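# Find the light check weight and place it on the red dish

## Task

Of the four check weights, one weighs less than the rest. Using the balance, identify it, then set that weight lying flat on the red dish, with none of the other three on the dish. The balance pointer sits over white when both pans hold equal loads and tilts toward the lighter pan otherwise. Every object except the weights and the dish must stay upright, and the balance must stay on the piece of furniture it currently sits on.

## Robot and tools

Robots: three identical i2rt Big YAM arms, arm1, arm2 and arm3. Each has six revolute joints, a two-finger gripper and a wrist camera that rides on top of the hand looking toward the fingertips. The hand reaches roughly 1.0 m from the joint1 axis. Foot (base_link) poses in the scene frame: arm1 at x=-0.017 y=+1.211 z=+0.828, quat_wxyz=(+0.030, -0.003, -0.002, -1.000); arm2 at x=+0.095 y=-0.011 z=+0.883, quat_wxyz=(+0.025, -0.002, -0.007, +1.000); arm3 at x=-0.083 y=-1.202 z=+0.816, quat_wxyz=(+0.086, +0.005, -0.002, +0.996). Each foot faces its own +x.

Frame: a single scene frame, metres, origin on the floor, +z up. The printed "hand" point lies between the finger pads, about 1 cm behind the tips; the fingers extend along the hand's +z and separate along its y. "hand_target" is where the hand would be at the joint targets currently held; under load it can rest short of that.

Cameras: arm1_cam_wrist, arm2_cam_wrist, arm3_cam_wrist (fisheye) and the fixed room views room_a and room_b, all 672x504. "all" requests every one. Calibration is approximate: fixed cameras may be off by a couple of degrees and millimetres, wrist camera poses inherit joint reading errors.

Tool move: optional keys arm1, arm2, arm3 and cameras. A robot left out receives nothing new (but may keep pushing toward an old target). Each robot's part may hold:
- "joints": absolute targets keyed by name. joint1_rad -2.879..2.879 (base yaw, positive counter-clockwise seen from above, 0 = along foot's facing); joint2_rad 0..3.141 (shoulder; 0 = upper arm back and near level, increasing raises it then brings it forward); joint3_rad 0..3.019 (elbow; 0 folded, increasing opens); joint4_rad -1.692..1.57 (hand pitch, positive tips fingers up); joint5_rad -1.57..1.57 (sideways swing, positive to the arm's right); joint6_rad -2.094..2.094 (roll, positive clockwise viewed from behind the hand); gripper_m 0..0.093 metres of fingertip gap. Done tolerances are about ±0.045, 0.14, 0.09, 0.055, 0.03, 0.035 rad and 0.003 m.
- "target": one list of seven numbers [x, y, z, qw, qx, qy, qz], an absolute hand pose in the scene frame (metres, unit quaternion). The hand travels in a straight line from its hand_target toward it. When target is given, joints may contain only gripper_m.
- "speed": top path speed in m/s, 0.002..0.5, default 0.25; only valid with target. Rotation is capped at twice this number in rad/s.
- "min_time_s": 0.1..8, a lower bound in seconds on that robot's joint motions; used with joints.
All motions in one call start together. Hand paths last 0.5 to 10 s and finish together, paced by the slowest; no action exceeds 15 s. Each control step clips the commanded pose to within 100 mm and 20 degrees of the measured hand, then solves damped IK, favouring position. Expect errors of a centimetre or more, overshoot near full stretch, and wide swings between joint postures. Paths do not avoid obstacles or other arms. An unknown key makes the call invalid (later calls still run); an out-of-range value makes it refused, and then later move, wait and finished_scene calls in that reply are skipped. A move with no action returns all state plus images and the scene number.

Tool wait: "seconds" 0..10 plus optional cameras; commands nothing new.
Tool zoom_image: "camera" and "region" [x0, y0, x1, y1] in pixels from the top-left, at most 504 by 504, on a camera present in the newest images.
Tool finished_scene: "scene" integer 1 or 2; irreversible, moves to the next scene. The goal must hold without the robots.

Reading results: the "move" line gives each commanded robot "done" or its worst status (e.g. time_out). joint_status and hand_status per motion: off_target (stopped short, may still push), time_out (joints keep a nearby target and push; send reported positions to relax), not_followed (a safety check withheld the targets; "joint command not followed" or "pose unreachable"; may be retried until new targets are sent), limit_stop_at_motor_heat. on_its_own lists uncommanded behaviour; "held at" is a target, not a reading. Robots under "as last shown" were not commanded; their unreported lines repeat earlier values. The "pictures" line gives image order; frames can lag the state slightly. Joint velocities are in joint order (rad/s, gripper m/s); "within noise" means still. Joint torques include gravity, carry per-unit offsets, and joints 3 and 4 wrap at ±28 N m.

Gripper: closed on nothing reads 0.000-0.003; in free air it reads up to 0.003 wide. Gripping a rigid part it reads a few mm under the part's width (rarely slightly over). About 0.005 m below the first-contact reading it squeezes at full force (roughly 50-64 N per pad). Release by commanding well above the reading.

Avoid: robots pressing hard on each other, including closing a gripper on another arm's fingers, which ends the scene; the self-collision check can be late and lets fingers, housings and cameras meet. Arms do not stop on contact and keep pushing. Prolonged pushing, holding loads or outstretched poses heats motors: MOTOR HOT appears at 85 °C, and at 100 °C the arm goes limp for 30-60 s or more. Never knock anything to the floor or out of the work area, drop parts from height, release moving parts, or strike fixed or heavy objects. Loose objects may occasionally get nudged by outside disturbances.

Each tool is called after "Emit:" in YAML: its name, and indented under it one key for each argument.

## Session

Emit:
move:
  cameras: ["all"]

Scene clock: 0.00 s.
Joint torques (N m): no reading
Heat: arm1: hottest joint2_rad 37 °C; arm2: hottest joint2_rad 31 °C; arm3: hottest joint2_rad 36 °C.
Joint velocities: within noise
arm1.joint_positions: joint1_rad=+0.463 joint2_rad=+0.615 joint3_rad=+1.490 joint4_rad=-1.383 joint5_rad=+0.276 joint6_rad=+0.395 gripper_m=+0.09396
arm1.joint_status: not commanded
arm1.hand: x=-0.2166 y=+1.1519 z=+1.4100 quat_wxyz=(-0.119, -0.855, +0.016, +0.505) (m; scene frame)
arm1.hand_target: x=-0.2135 y=+1.1537 z=+1.4229 quat_wxyz=(-0.125, -0.847, +0.018, +0.516) (m; scene frame)
arm1.hand_status: not commanded
arm2.joint_positions: joint1_rad=+0.482 joint2_rad=+0.585 joint3_rad=+1.357 joint4_rad=-1.462 joint5_rad=+0.226 joint6_rad=+0.023 gripper_m=+0.09396
arm2.joint_status: not commanded
arm2.hand: x=-0.1095 y=-0.0683 z=+1.3892 quat_wxyz=(-0.010, +0.891, +0.138, -0.433) (m; scene frame)
arm2.hand_target: x=-0.1075 y=-0.0675 z=+1.4001 quat_wxyz=(-0.007, +0.885, +0.136, -0.444) (m; scene frame)
arm2.hand_status: not commanded
arm3.joint_positions: joint1_rad=-0.065 joint2_rad=+0.649 joint3_rad=+1.390 joint4_rad=-1.161 joint5_rad=-0.034 joint6_rad=-0.702 gripper_m=+0.09396
arm3.joint_status: not commanded
arm3.hand: x=-0.3410 y=-1.1470 z=+1.3892 quat_wxyz=(-0.236, +0.811, +0.203, -0.495) (m; scene frame)
arm3.hand_target: x=-0.3379 y=-1.1478 z=+1.4005 quat_wxyz=(-0.241, +0.804, +0.201, -0.504) (m; scene frame)
arm3.hand_status: not commanded
pictures: arm1_cam_wrist, arm2_cam_wrist, arm3_cam_wrist, room_a, room_b

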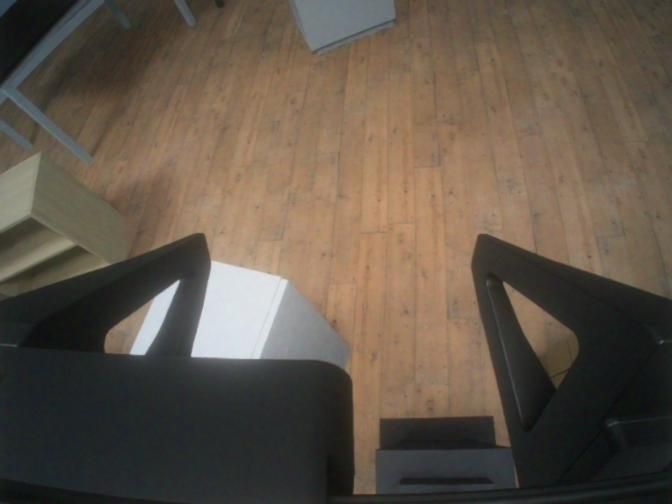

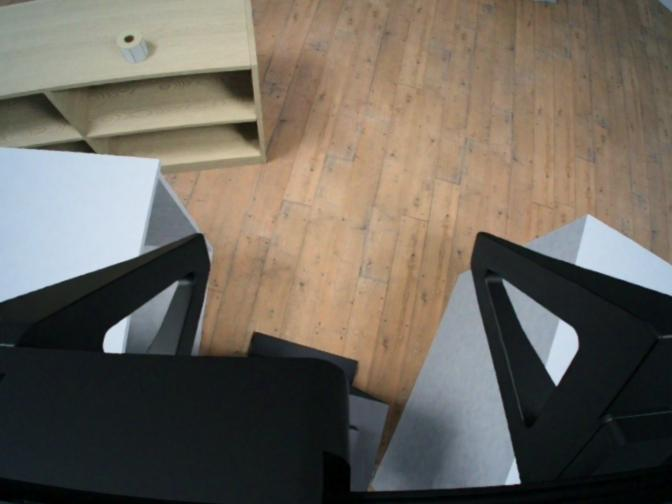

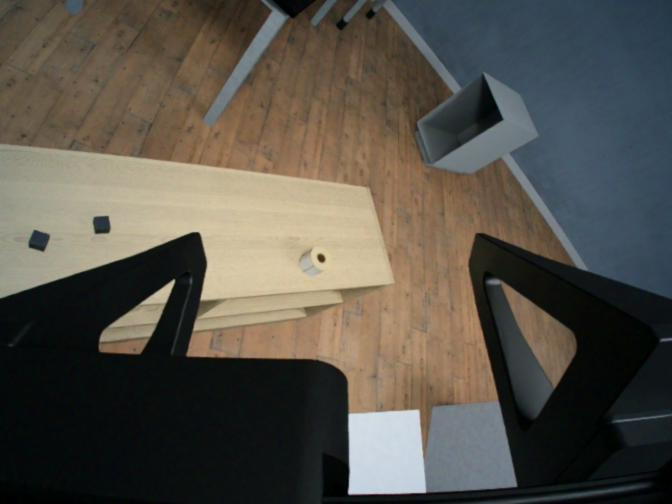

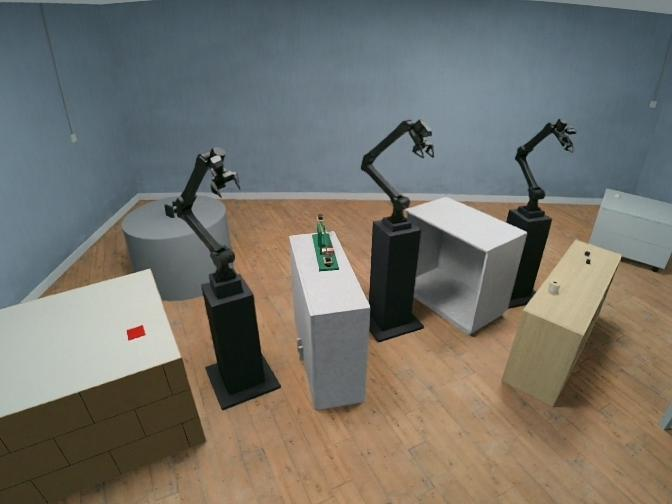

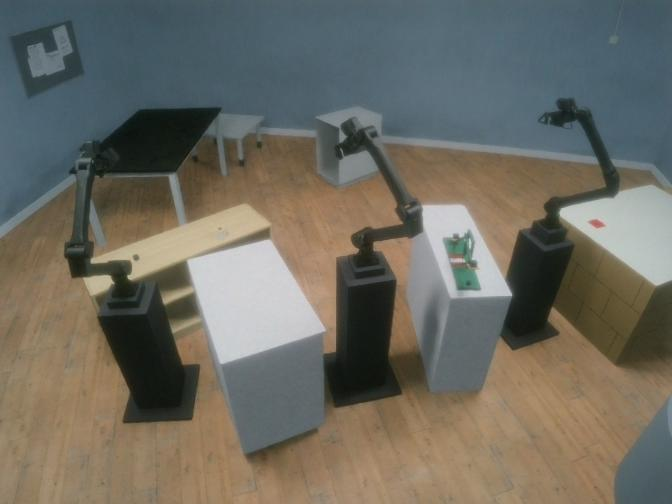

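Emit:
zoom_image:
  camera: "room_a"
  region: [280, 200, 380, 290]

Emit:
zoom_image:
  camera: "room_b"
  region: [420, 210, 520, 300]

Emit:
zoom_image:
  camera: "room_a"
  region: [480, 210, 660, 360]

Emit:
zoom_image:
  camera: "room_b"
  region: [60, 180, 360, 360]

Emit:
zoom_image:
  camera: "room_a"
  region: [0, 240, 240, 420]

Emit:
zoom_image:
  camera: "arm3_cam_wrist"
  region: [0, 120, 420, 380]

Scaled by 5.040 from the camera's 672x504 image, which has a finer 960x720 frame.

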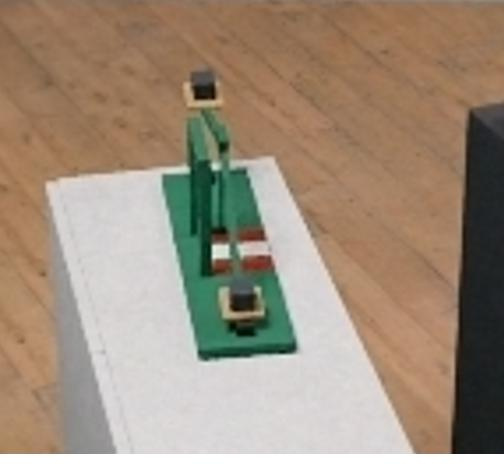

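Scaled by 5.040 from the camera's 672x504 image, which has a finer 960x720 frame.

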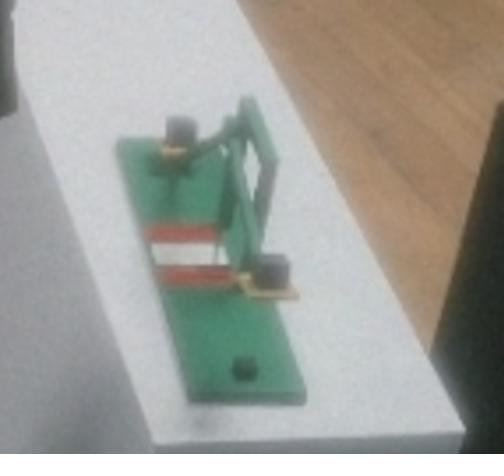

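Scaled by 2.800 from the camera's 672x504 image, which has a finer 960x720 frame.

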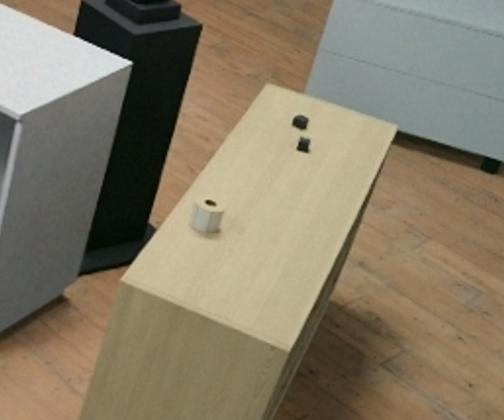

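Scaled by 1.680 from the camera's 672x504 image, which has a finer 960x720 frame.

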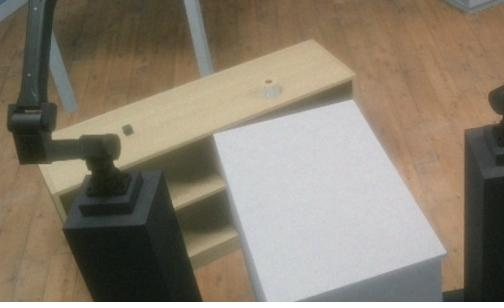

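Scaled by 2.100 from the camera's 672x504 image, which has a finer 960x720 frame.

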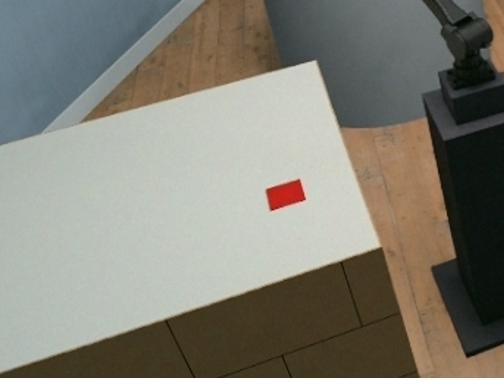

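Scaled by 1.200 from the camera's 672x504 image, which has a finer 960x720 frame.

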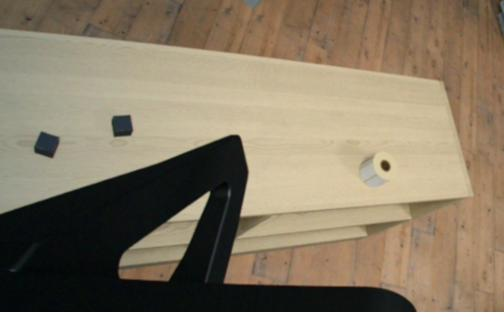

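Emit:
move:
  arm1: {"joints": {"joint1_rad": 1.93, "joint2_rad": 1.372, "joint3_rad": 1.173, "joint4_rad": -0.586, "joint5_rad": 0, "joint6_rad": 0}, "min_time_s": 3}
  cameras: ["arm1_cam_wrist", "room_b"]

Emit:
zoom_image:
  camera: "room_b"
  region: [420, 210, 520, 300]

Scene clock: 7.80 s.
Joint torques (N m): arm1=[-0.21 -9.29 12.05 2.15 0.01 -0.22] | arm2=[1.61 2.26 10.99 1.94 0.06 0.11] | arm3=[-1.26 0.44 8.8 2.06 -0.02 0.01]
Heat: arm1: hottest joint2_rad 37 °C; arm2: hottest joint2_rad 31 °C; arm3: hottest joint2_rad 36 °C.
move: arm1 done
Joint velocities: within noise
arm1.joint_positions: joint1_rad=+1.925 joint2_rad=+1.368 joint3_rad=+1.159 joint4_rad=-0.603 joint5_rad=+0.001 joint6_rad=+0.014 gripper_m=+0.09396
arm1.joint_status: all done
arm1.hand: x=+0.2085 y=+0.7032 z=+1.0853 quat_wxyz=(-0.310, -0.512, -0.775, +0.204) (m; scene frame)
arm1.hand_target: x=+0.2142 y=+0.6979 z=+1.0936 quat_wxyz=(-0.320, -0.501, -0.776, +0.212) (m; scene frame)
arm1.hand_status: not commanded
arm2, arm3: as last shown
arm3.hand_target: x=-0.3379 y=-1.1478 z=+1.4005 quat_wxyz=(-0.241, +0.805, +0.201, -0.504) (m; scene frame)
pictures: arm1_cam_wrist, room_b
camera_calibration:
arm1_cam_wrist: T_world_to_cam=[[-0.919664, -0.392697, 0.00260061, 0.465095], [-0.390021, 0.912584, -0.122777, -0.424185], [0.045841, -0.113928, -0.992431, 1.27526], [0, 0, 0, 1]] pos_world=[0.203831, 0.715034, 1.21232]

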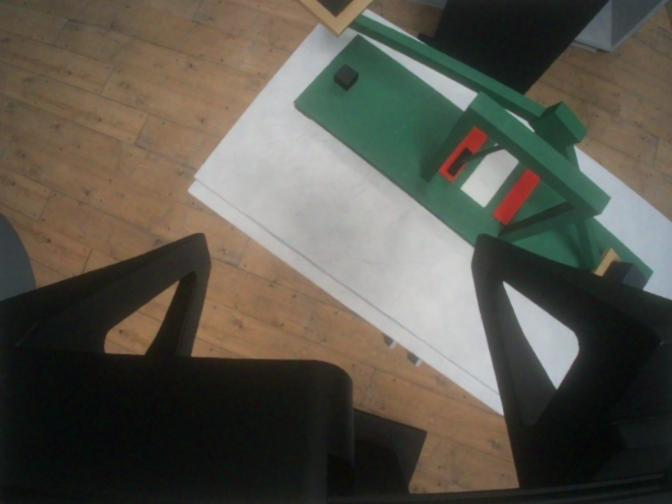

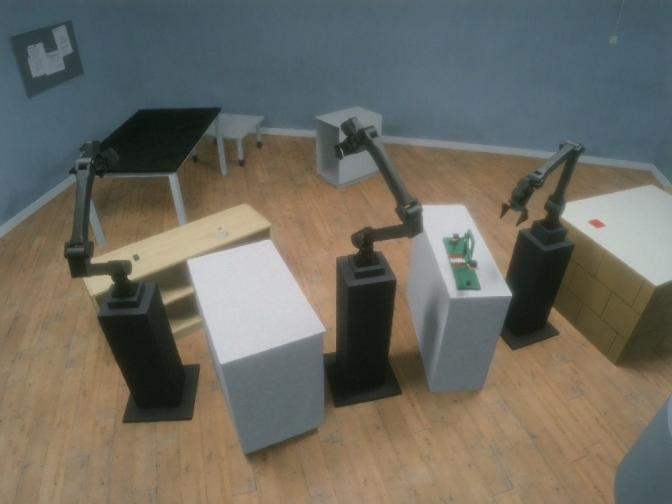

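Scaled by 5.040 from the camera's 672x504 image, which has a finer 960x720 frame.

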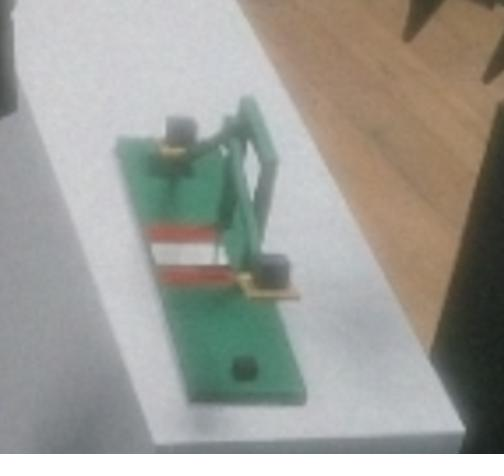

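Emit:
move:
  arm1: {"joints": {"joint4_rad": -0.2}}
  cameras: ["arm1_cam_wrist"]

Emit:
zoom_image:
  camera: "arm1_cam_wrist"
  region: [230, 60, 480, 260]

Scene clock: 9.67 s.
Joint torques (N m): arm1=[-0.38 -9.11 12.38 2.71 0.01 -0.26] | arm2=[1.55 2.08 11.03 1.92 0.08 0.12] | arm3=[-1.2 0.5 8.8 2.1 -0.01 0.01]
Heat: arm1: hottest joint2_rad 37 °C; arm2: hottest joint2_rad 31 °C; arm3: hottest joint2_rad 36 °C.
move: arm1 done
Joint velocities: within noise
arm1.joint_positions: joint1_rad=+1.925 joint2_rad=+1.368 joint3_rad=+1.159 joint4_rad=-0.220 joint5_rad=+0.001 joint6_rad=+0.014 gripper_m=+0.09396
arm1.joint_status: all done
arm1.hand: x=+0.2312 y=+0.6532 z=+1.1623 quat_wxyz=(-0.454, -0.463, -0.702, +0.296) (m; scene frame)
arm1.hand_target: x=+0.2364 y=+0.6497 z=+1.1725 quat_wxyz=(-0.463, -0.451, -0.700, +0.304) (m; scene frame)
arm1.hand_status: not commanded
arm2, arm3: as last shown
pictures: arm1_cam_wrist
camera_calibration:
arm1_cam_wrist: T_world_to_cam=[[-0.918525, -0.395361, -0.00125282, 0.472168], [-0.345099, 0.803292, -0.485417, 0.122274], [0.192921, -0.445435, -0.874282, 1.39013], [0, 0, 0, 1]] pos_world=[0.207708, 0.707669, 1.27531]

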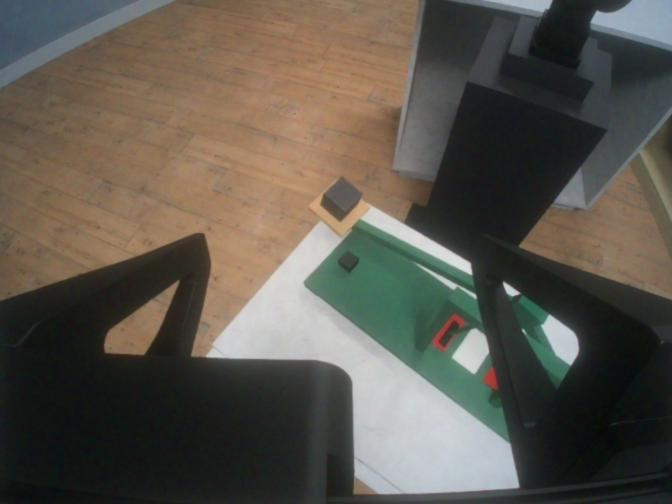

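Scaled by 2.016 from the camera's 672x504 image, which has a finer 960x720 frame.

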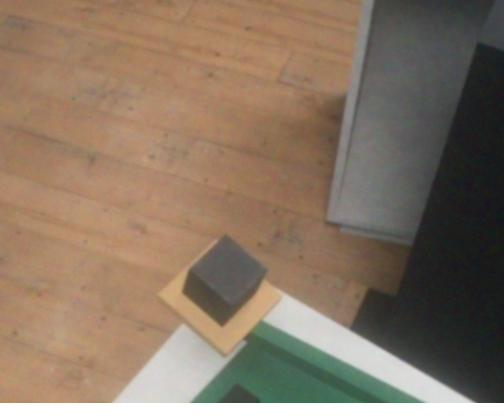

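Emit:
move:
  arm1: {"target": [0.308, 0.472, 1.07, 0, 0.1478, 0.989, 0], "speed": 0.25}
  cameras: ["arm1_cam_wrist", "room_b", "room_a"]

Emit:
zoom_image:
  camera: "arm1_cam_wrist"
  region: [200, 100, 480, 320]

Emit:
zoom_image:
  camera: "room_a"
  region: [280, 170, 380, 270]

Emit:
zoom_image:
  camera: "room_b"
  region: [420, 190, 520, 290]

Scene clock: 15.60 s.
Joint torques (N m): arm1=[0.44 -18.61 14.72 1.57 0.09 -0.22] | arm2=[1.49 2.08 10.96 1.94 0.08 0.11] | arm3=[-0.97 0.44 8.76 2.06 0 0.01]
Heat: arm1: hottest joint2_rad 38 °C; arm2: hottest joint3_rad 32 °C; arm3: hottest joint2_rad 36 °C.
move: arm1 off_target
Joint velocities: within noise
arm1.joint_positions: joint1_rad=+1.906 joint2_rad=+2.475 joint3_rad=+2.872 joint4_rad=-1.628 joint5_rad=-0.013 joint6_rad=-0.843 gripper_m=+0.09397
arm1.joint_status: not commanded
arm1.hand: x=+0.2937 y=+0.4784 z=+1.0550 quat_wxyz=(-0.093, -0.161, -0.972, +0.143) (m; scene frame)
arm1.hand_target: x=+0.3069 y=+0.4743 z=+1.0696 quat_wxyz=(-0.106, -0.146, -0.969, +0.167) (m; scene frame)
arm1.hand_status: off_target (0.022 m and 19.7 deg from the pose sent, 0.217 m and 80.6 deg at the start; a joint's target at an end of its range on 38 of 116 steps)
arm2, arm3: as last shown
pictures: arm1_cam_wrist, room_a, room_b
camera_calibration:
arm1_cam_wrist: T_world_to_cam=[[-0.337333, -0.907335, 0.250896, 0.268473], [-0.828169, 0.41275, 0.379176, -0.351212], [-0.447597, -0.0798756, -0.890661, 1.23688], [0, 0, 0, 1]] pos_world=[0.353326, 0.487355, 1.16745]

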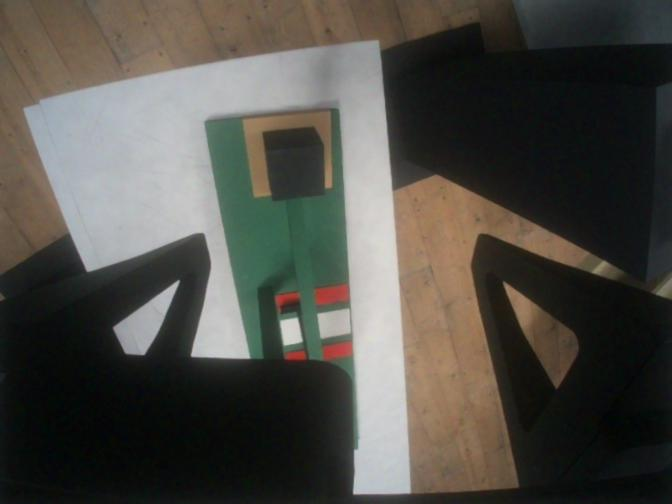

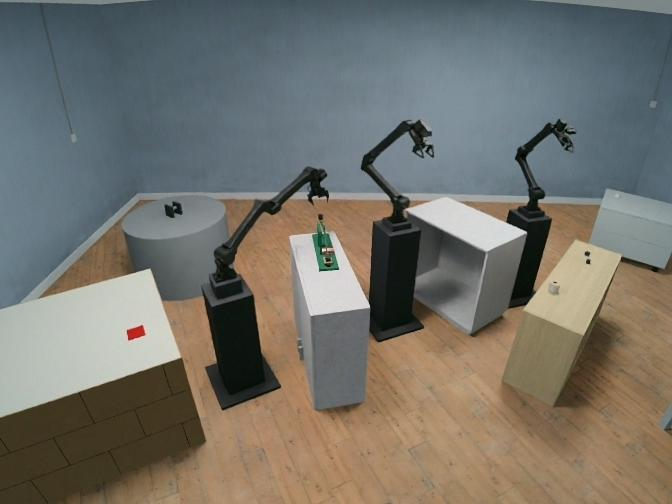

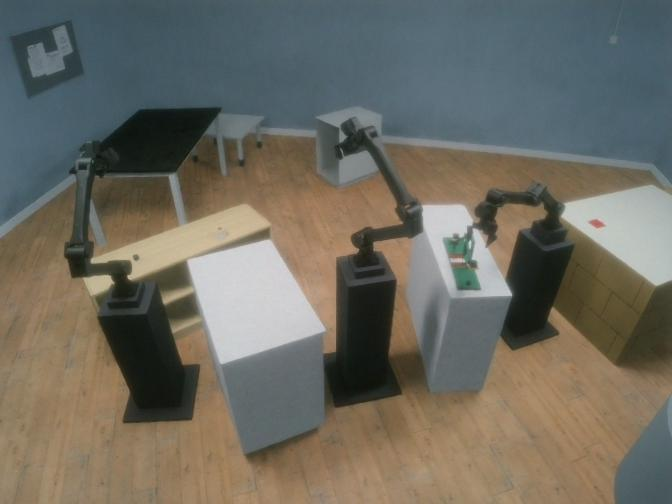

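Scaled by 1.800 from the camera's 672x504 image, which has a finer 960x720 frame.

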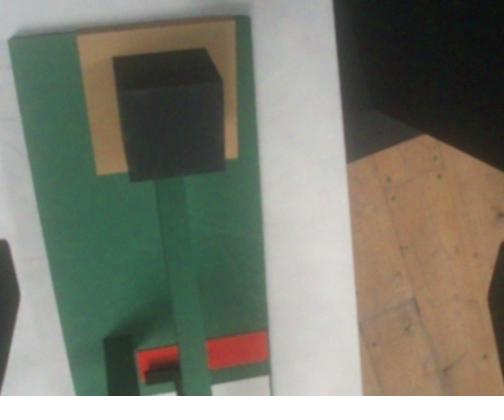

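Scaled by 5.040 from the camera's 672x504 image, which has a finer 960x720 frame.

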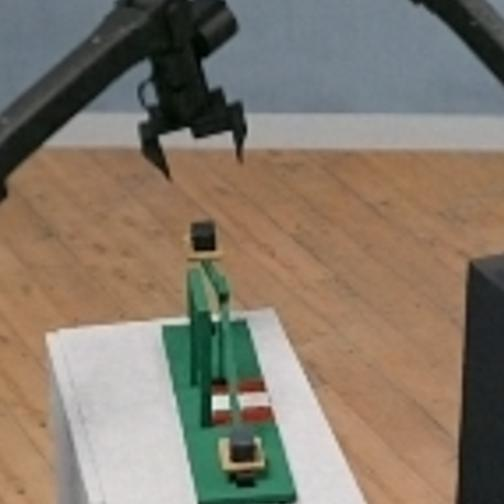

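Scaled by 5.040 from the camera's 672x504 image, which has a finer 960x720 frame.

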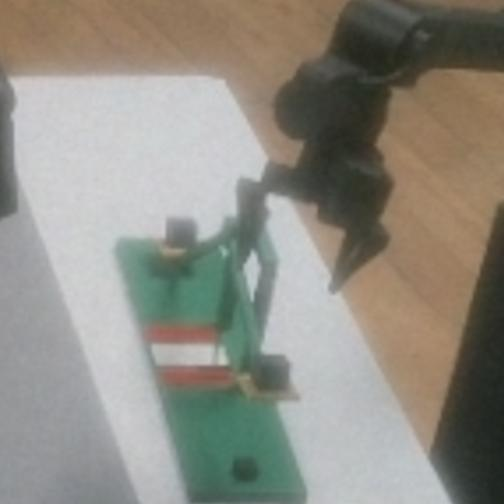

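Emit:
move:
  arm1: {"target": [0.304, 0.475, 0.99, 0, 0.1478, 0.989, 0], "speed": 0.15}
  cameras: ["arm1_cam_wrist", "room_b", "room_a"]

Emit:
zoom_image:
  camera: "arm1_cam_wrist"
  region: [200, 60, 480, 280]

Emit:
zoom_image:
  camera: "room_a"
  region: [280, 170, 380, 270]

Emit:
zoom_image:
  camera: "room_b"
  region: [420, 190, 520, 290]

Scene clock: 18.53 s.
Joint torques (N m): arm1=[-0.03 -19.66 14.8 0.32 0.06 -0.24] | arm2=[1.44 2.14 10.92 1.92 0.07 0.1] | arm3=[-1.14 0.38 8.8 2.07 0 0.02]
Heat: arm1: hottest joint3_rad 40 °C; arm2: hottest joint3_rad 32 °C; arm3: hottest joint2_rad 36 °C.
move: arm1 off_target
Joint velocities: within noise
arm1.joint_positions: joint1_rad=+1.906 joint2_rad=+2.575 joint3_rad=+2.873 joint4_rad=-1.652 joint5_rad=-0.012 joint6_rad=-0.848 gripper_m=+0.09397
arm1.joint_status: not commanded
arm1.hand: x=+0.2929 y=+0.4781 z=+0.9759 quat_wxyz=(-0.059, -0.160, -0.981, +0.092) (m; scene frame)
arm1.hand_target: x=+0.3031 y=+0.4768 z=+0.9895 quat_wxyz=(-0.068, -0.147, -0.981, +0.108) (m; scene frame)
arm1.hand_status: off_target (0.018 m and 12.6 deg from the pose sent, 0.066 m and 19.7 deg at the start; a joint's target at an end of its range on 56 of 59 steps)
arm2, arm3: as last shown
pictures: arm1_cam_wrist, room_a, room_b
camera_calibration:
arm1_cam_wrist: T_world_to_cam=[[-0.323744, -0.931945, 0.163308, 0.380948], [-0.808475, 0.362146, 0.463917, -0.386021], [-0.491486, 0.0181596, -0.870696, 1.11265], [0, 0, 0, 1]] pos_world=[0.358092, 0.474613, 1.08565]

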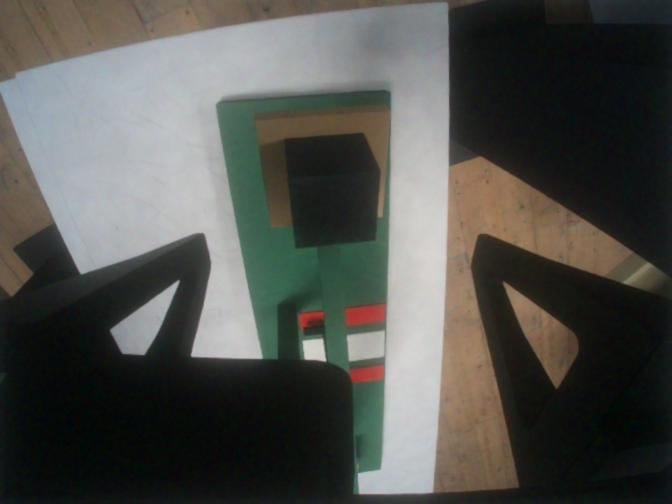

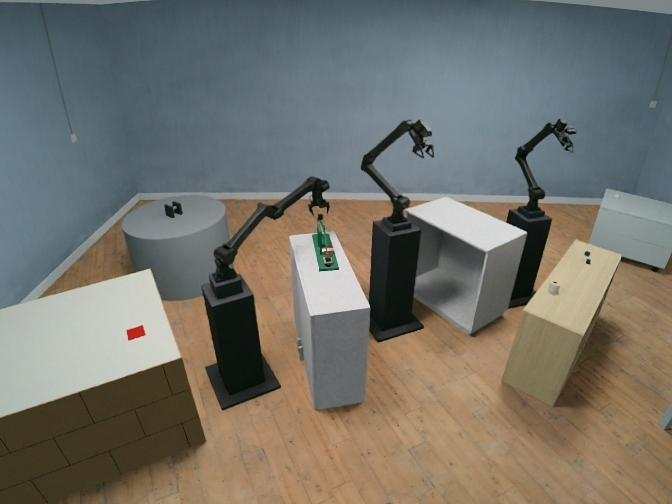

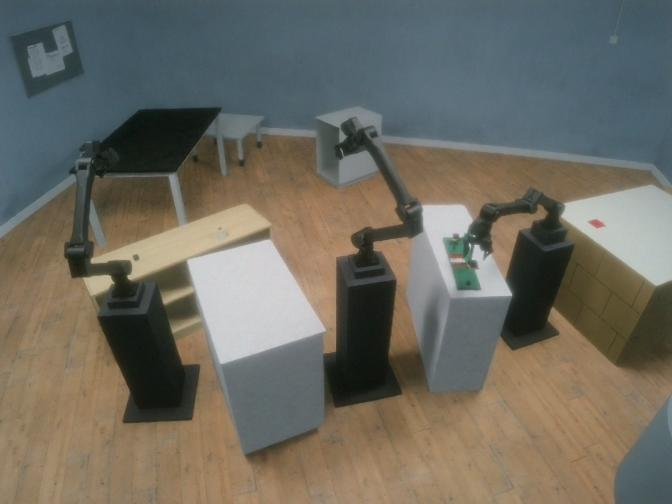

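Scaled by 1.800 from the camera's 672x504 image, which has a finer 960x720 frame.

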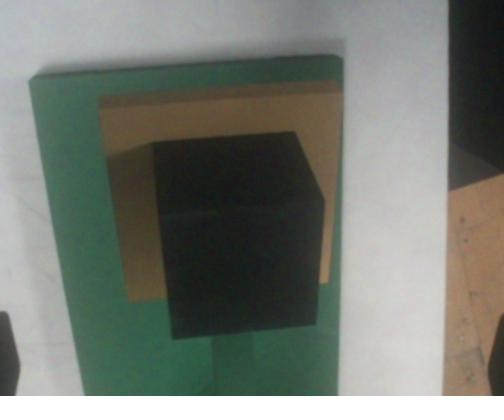

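Scaled by 5.040 from the camera's 672x504 image, which has a finer 960x720 frame.

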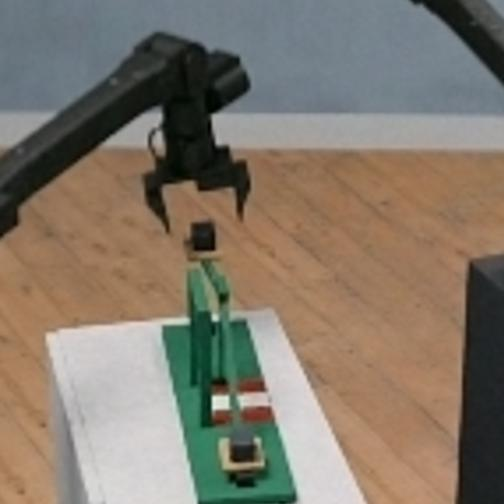

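Scaled by 5.040 from the camera's 672x504 image, which has a finer 960x720 frame.

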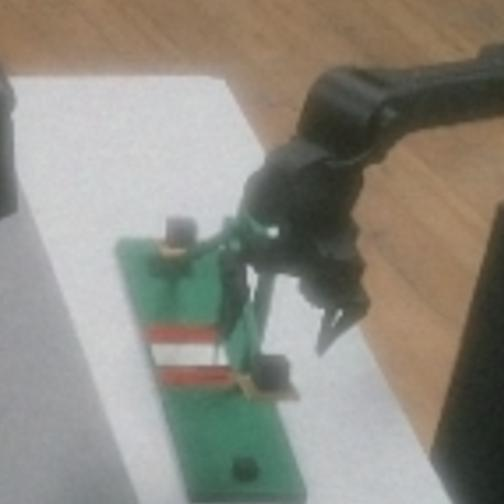

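Emit:
move:
  arm1: {"target": [0.307, 0.473, 0.951, 0, 0.1478, 0.989, 0], "speed": 0.08}
  cameras: ["arm1_cam_wrist", "room_b", "room_a"]

Emit:
zoom_image:
  camera: "room_a"
  region: [290, 180, 350, 240]

Emit:
zoom_image:
  camera: "room_b"
  region: [440, 220, 510, 290]

Scene clock: 21.20 s.
Joint torques (N m): arm1=[0.38 -19.6 14.63 0.9 0.1 -0.22] | arm2=[1.49 2.32 10.93 1.96 0.09 0.12] | arm3=[-1.2 0.32 8.8 2.04 0 0.01]
Heat: arm1: hottest joint3_rad 41 °C; arm2: hottest joint3_rad 33 °C; arm3: hottest joint2_rad 36 °C.
move: arm1 off_target
Joint velocities: within noise
arm1.joint_positions: joint1_rad=+1.906 joint2_rad=+2.622 joint3_rad=+2.873 joint4_rad=-1.654 joint5_rad=-0.011 joint6_rad=-0.848 gripper_m=+0.09397
arm1.joint_status: not commanded
arm1.hand: x=+0.2923 y=+0.4786 z=+0.9398 quat_wxyz=(-0.046, -0.161, -0.983, +0.071) (m; scene frame)
arm1.hand_target: x=+0.3061 y=+0.4750 z=+0.9507 quat_wxyz=(-0.057, -0.148, -0.983, +0.090) (m; scene frame)
arm1.hand_status: off_target (0.019 m and 9.8 deg from the pose sent, 0.029 m and 12.6 deg at the start; a joint's target at an end of its range on 60 of 63 steps)
arm2, arm3: as last shown
pictures: arm1_cam_wrist, room_a, room_b
camera_calibration:
arm1_cam_wrist: T_world_to_cam=[[-0.321372, -0.938368, 0.12722, 0.423437], [-0.799012, 0.34081, 0.495408, -0.392035], [-0.508233, 0.0575597, -0.859294, 1.05616], [0, 0, 0, 1]] pos_world=[0.359616, 0.470157, 1.0479]

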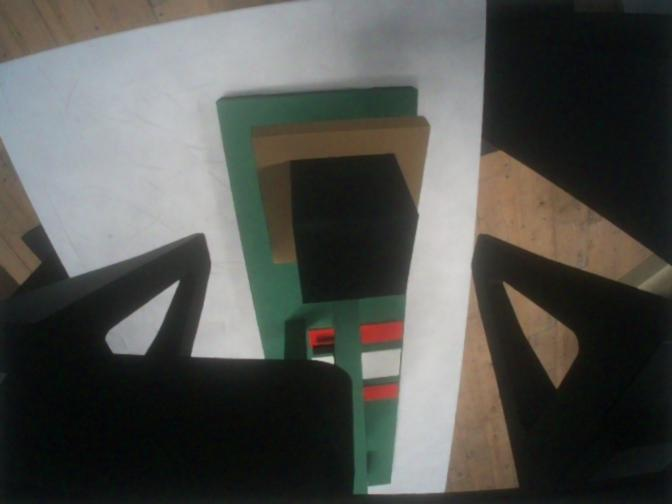

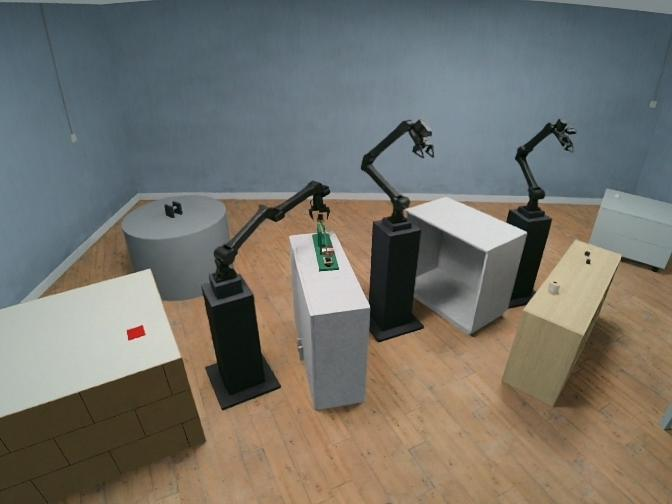

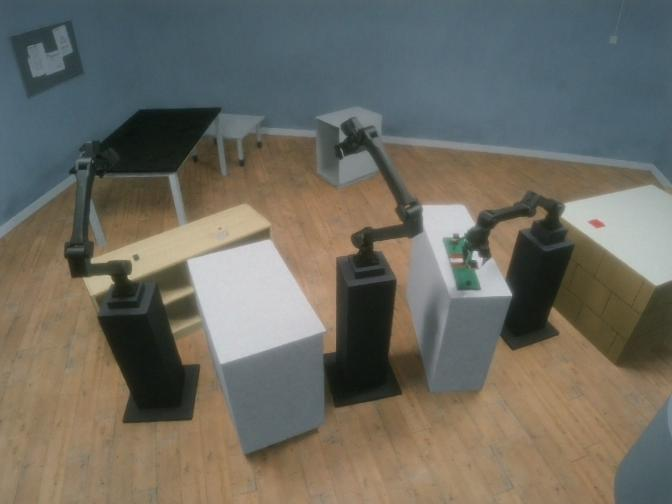

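Scaled by 8.400 from the camera's 672x504 image, which has a finer 960x720 frame.

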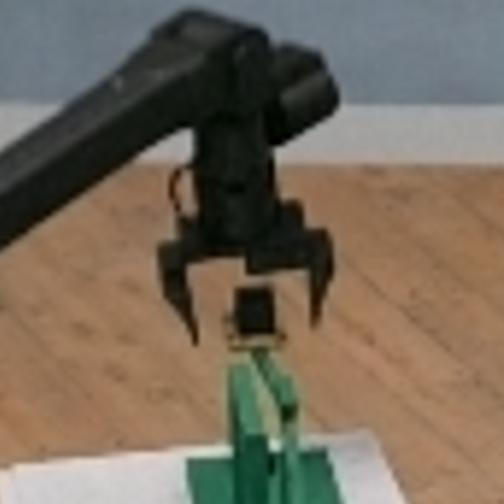

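Scaled by 7.200 from the camera's 672x504 image, which has a finer 960x720 frame.

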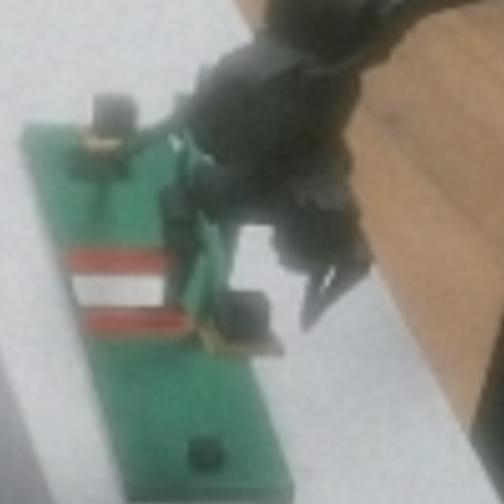

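Emit:
move:
  arm1: {"target": [0.320, 0.469, 0.962, 0, 0.1478, 0.989, 0], "speed": 0.08}
  cameras: ["arm1_cam_wrist", "room_b", "room_a"]

Emit:
zoom_image:
  camera: "room_a"
  region: [290, 180, 350, 240]

Emit:
zoom_image:
  camera: "arm1_cam_wrist"
  region: [180, 120, 500, 320]

Scene clock: 24.23 s.
Joint torques (N m): arm1=[0.56 -20.66 14.72 1.07 0.09 -0.08] | arm2=[1.67 2.43 10.96 1.94 0.08 0.11] | arm3=[-1.08 0.5 8.8 2.04 -0.01 0.02]
Heat: arm1: hottest joint3_rad 42 °C; arm2: hottest joint3_rad 33 °C; arm3: hottest joint2_rad 36 °C.
move: arm1 off_target
Joint velocities: within noise
arm1.joint_positions: joint1_rad=+1.920 joint2_rad=+2.622 joint3_rad=+2.873 joint4_rad=-1.628 joint5_rad=-0.010 joint6_rad=-0.848 gripper_m=+0.09397
arm1.joint_status: not commanded
arm1.hand: x=+0.3048 y=+0.4769 z=+0.9409 quat_wxyz=(-0.053, -0.154, -0.983, +0.082) (m; scene frame)
arm1.hand_target: x=+0.3190 y=+0.4716 z=+0.9619 quat_wxyz=(-0.070, -0.147, -0.981, +0.109) (m; scene frame)
arm1.hand_status: off_target (0.027 m and 11.2 deg from the pose sent, 0.037 m and 9.8 deg at the start; a joint's target at an end of its range on 54 of 56 steps)
arm2, arm3: as last shown
pictures: arm1_cam_wrist, room_a, room_b
camera_calibration:
arm1_cam_wrist: T_world_to_cam=[[-0.309768, -0.93932, 0.14738, 0.403698], [-0.808175, 0.341773, 0.47963, -0.36496], [-0.500897, 0.0294653, -0.865005, 1.08008], [0, 0, 0, 1]] pos_world=[0.371109, 0.47211, 1.04982]

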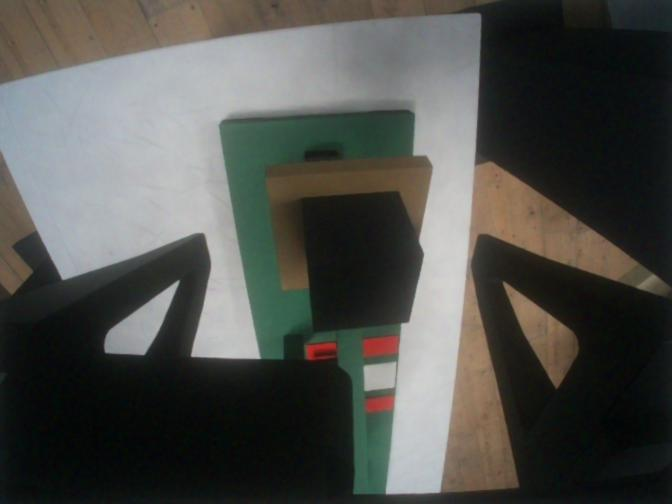

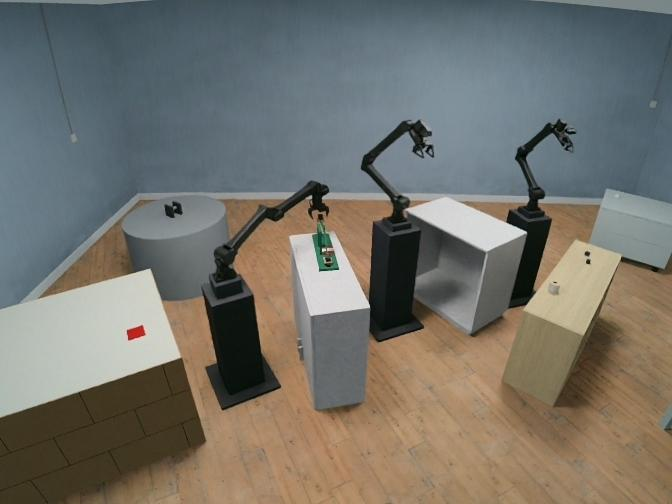

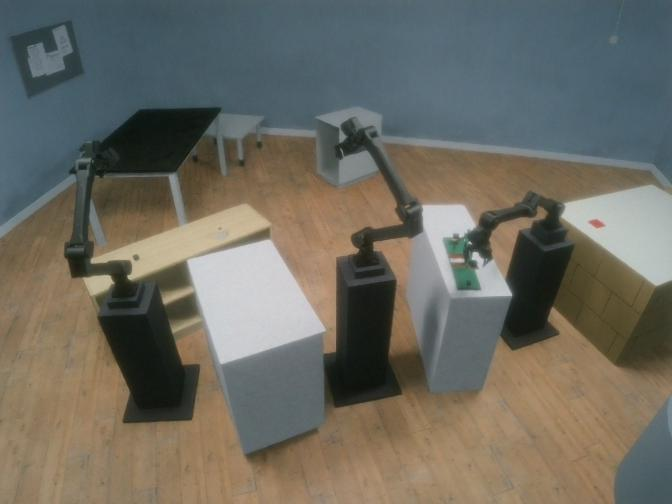

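Scaled by 8.400 from the camera's 672x504 image, which has a finer 960x720 frame.

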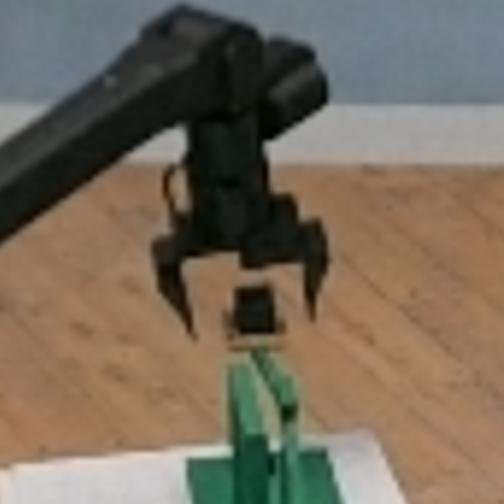

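Scaled by 1.575 from the camera's 672x504 image, which has a finer 960x720 frame.

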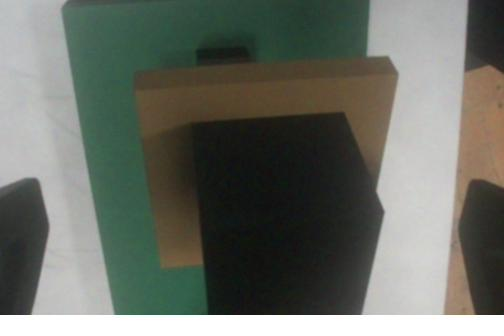

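Emit:
move:
  arm1: {"target": [0.320, 0.466, 0.969, 0, 0.1478, 0.989, 0], "speed": 0.08}

Scene clock: 26.57 s.
Joint torques (N m): arm1=[0.44 -20.6 14.74 1.1 0.11 -0.09] | arm2=[1.49 1.96 11.02 1.89 0.08 0.11] | arm3=[-1.14 0.56 8.79 2.07 -0.01 0.01]
Heat: arm1: hottest joint3_rad 43 °C; arm2: hottest joint3_rad 34 °C; arm3: hottest joint2_rad 36 °C.
move: arm1 off_target
Joint velocities: within noise
arm1.joint_positions: joint1_rad=+1.920 joint2_rad=+2.622 joint3_rad=+2.873 joint4_rad=-1.618 joint5_rad=-0.010 joint6_rad=-0.848 gripper_m=+0.09397
arm1.joint_status: not commanded
arm1.hand: x=+0.3058 y=+0.4746 z=+0.9414 quat_wxyz=(-0.056, -0.154, -0.983, +0.086) (m; scene frame)
arm1.hand_target: x=+0.3188 y=+0.4689 z=+0.9689 quat_wxyz=(-0.075, -0.147, -0.979, +0.117) (m; scene frame)
arm1.hand_status: off_target (0.032 m and 11.8 deg from the pose sent, 0.034 m and 11.2 deg at the start; a joint's target at an end of its range on 62 of 64 steps)
arm2, arm3: as last shown
pictures: none

Emit:
move:
  arm1: {"target": [0.319, 0.468, 0.976, 0, 0.1478, 0.989, 0], "speed": 0.08}
  cameras: ["arm1_cam_wrist", "room_a"]

Emit:
zoom_image:
  camera: "room_a"
  region: [290, 180, 350, 240]

Scene clock: 29.03 s.
Joint torques (N m): arm1=[0.56 -21.54 14.75 0.77 0.07 -0.09] | arm2=[1.55 2.26 10.95 1.96 0.09 0.11] | arm3=[-1.14 0.38 8.76 2.07 -0.01 0.02]
Heat: arm1: hottest joint3_rad 44 °C; arm2: hottest joint3_rad 34 °C; arm3: hottest joint2_rad 36 °C.
move: arm1 off_target
Joint velocities: within noise
arm1.joint_positions: joint1_rad=+1.920 joint2_rad=+2.622 joint3_rad=+2.873 joint4_rad=-1.615 joint5_rad=-0.010 joint6_rad=-0.848 gripper_m=+0.09397
arm1.joint_status: not commanded
arm1.hand: x=+0.3060 y=+0.4741 z=+0.9415 quat_wxyz=(-0.057, -0.154, -0.983, +0.087) (m; scene frame)
arm1.hand_target: x=+0.3178 y=+0.4709 z=+0.9756 quat_wxyz=(-0.075, -0.147, -0.979, +0.117) (m; scene frame)
arm1.hand_status: off_target (0.037 m and 12.0 deg from the pose sent, 0.038 m and 11.8 deg at the start; a joint's target at an end of its range on 59 of 61 steps)
arm2.joint_positions: joint1_rad=+0.482 joint2_rad=+0.585 joint3_rad=+1.357 joint4_rad=-1.462 joint5_rad=+0.226 joint6_rad=+0.023 gripper_m=+0.09396
arm2.joint_status: not commanded
arm2.hand: x=-0.1095 y=-0.0683 z=+1.3892 quat_wxyz=(-0.010, +0.891, +0.138, -0.433) (m; scene frame)
arm2.hand_target: x=-0.1075 y=-0.0675 z=+1.4001 quat_wxyz=(-0.007, +0.885, +0.136, -0.444) (m; scene frame)
arm2.hand_status: not commanded
arm3.joint_positions: joint1_rad=-0.065 joint2_rad=+0.649 joint3_rad=+1.390 joint4_rad=-1.161 joint5_rad=-0.034 joint6_rad=-0.702 gripper_m=+0.09396
arm3.joint_status: not commanded
arm3.hand: x=-0.3410 y=-1.1470 z=+1.3892 quat_wxyz=(-0.236, +0.811, +0.203, -0.495) (m; scene frame)
arm3.hand_target: x=-0.3379 y=-1.1478 z=+1.4005 quat_wxyz=(-0.241, +0.805, +0.201, -0.504) (m; scene frame)
arm3.hand_status: not commanded
pictures: arm1_cam_wrist, room_a
camera_calibration:
arm1_cam_wrist: T_world_to_cam=[[-0.310406, -0.9376, 0.156701, 0.391923], [-0.810631, 0.347179, 0.471533, -0.357417], [-0.496512, 0.0193403, -0.867814, 1.08735], [0, 0, 0, 1]] pos_world=[0.371803, 0.470525, 1.05073]

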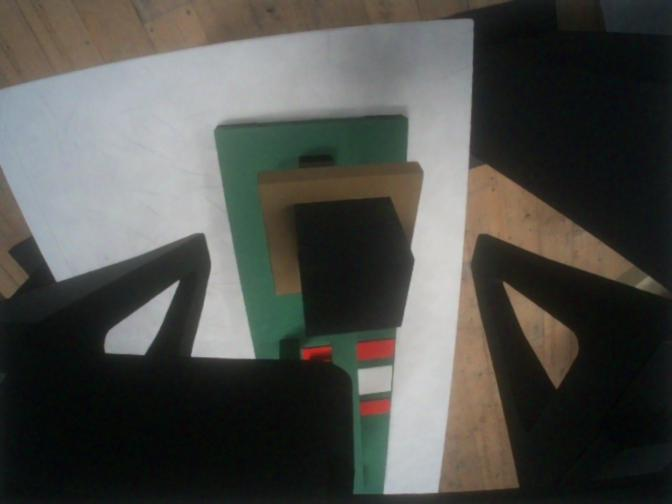

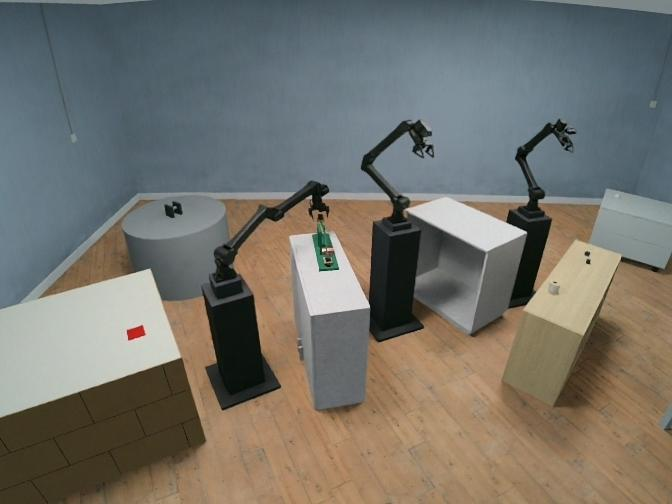

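Scaled by 8.400 from the camera's 672x504 image, which has a finer 960x720 frame.

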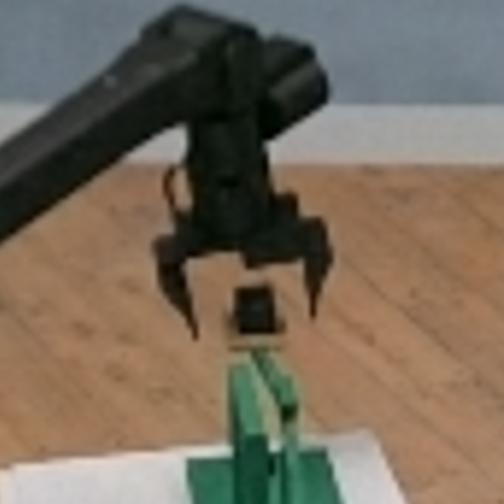

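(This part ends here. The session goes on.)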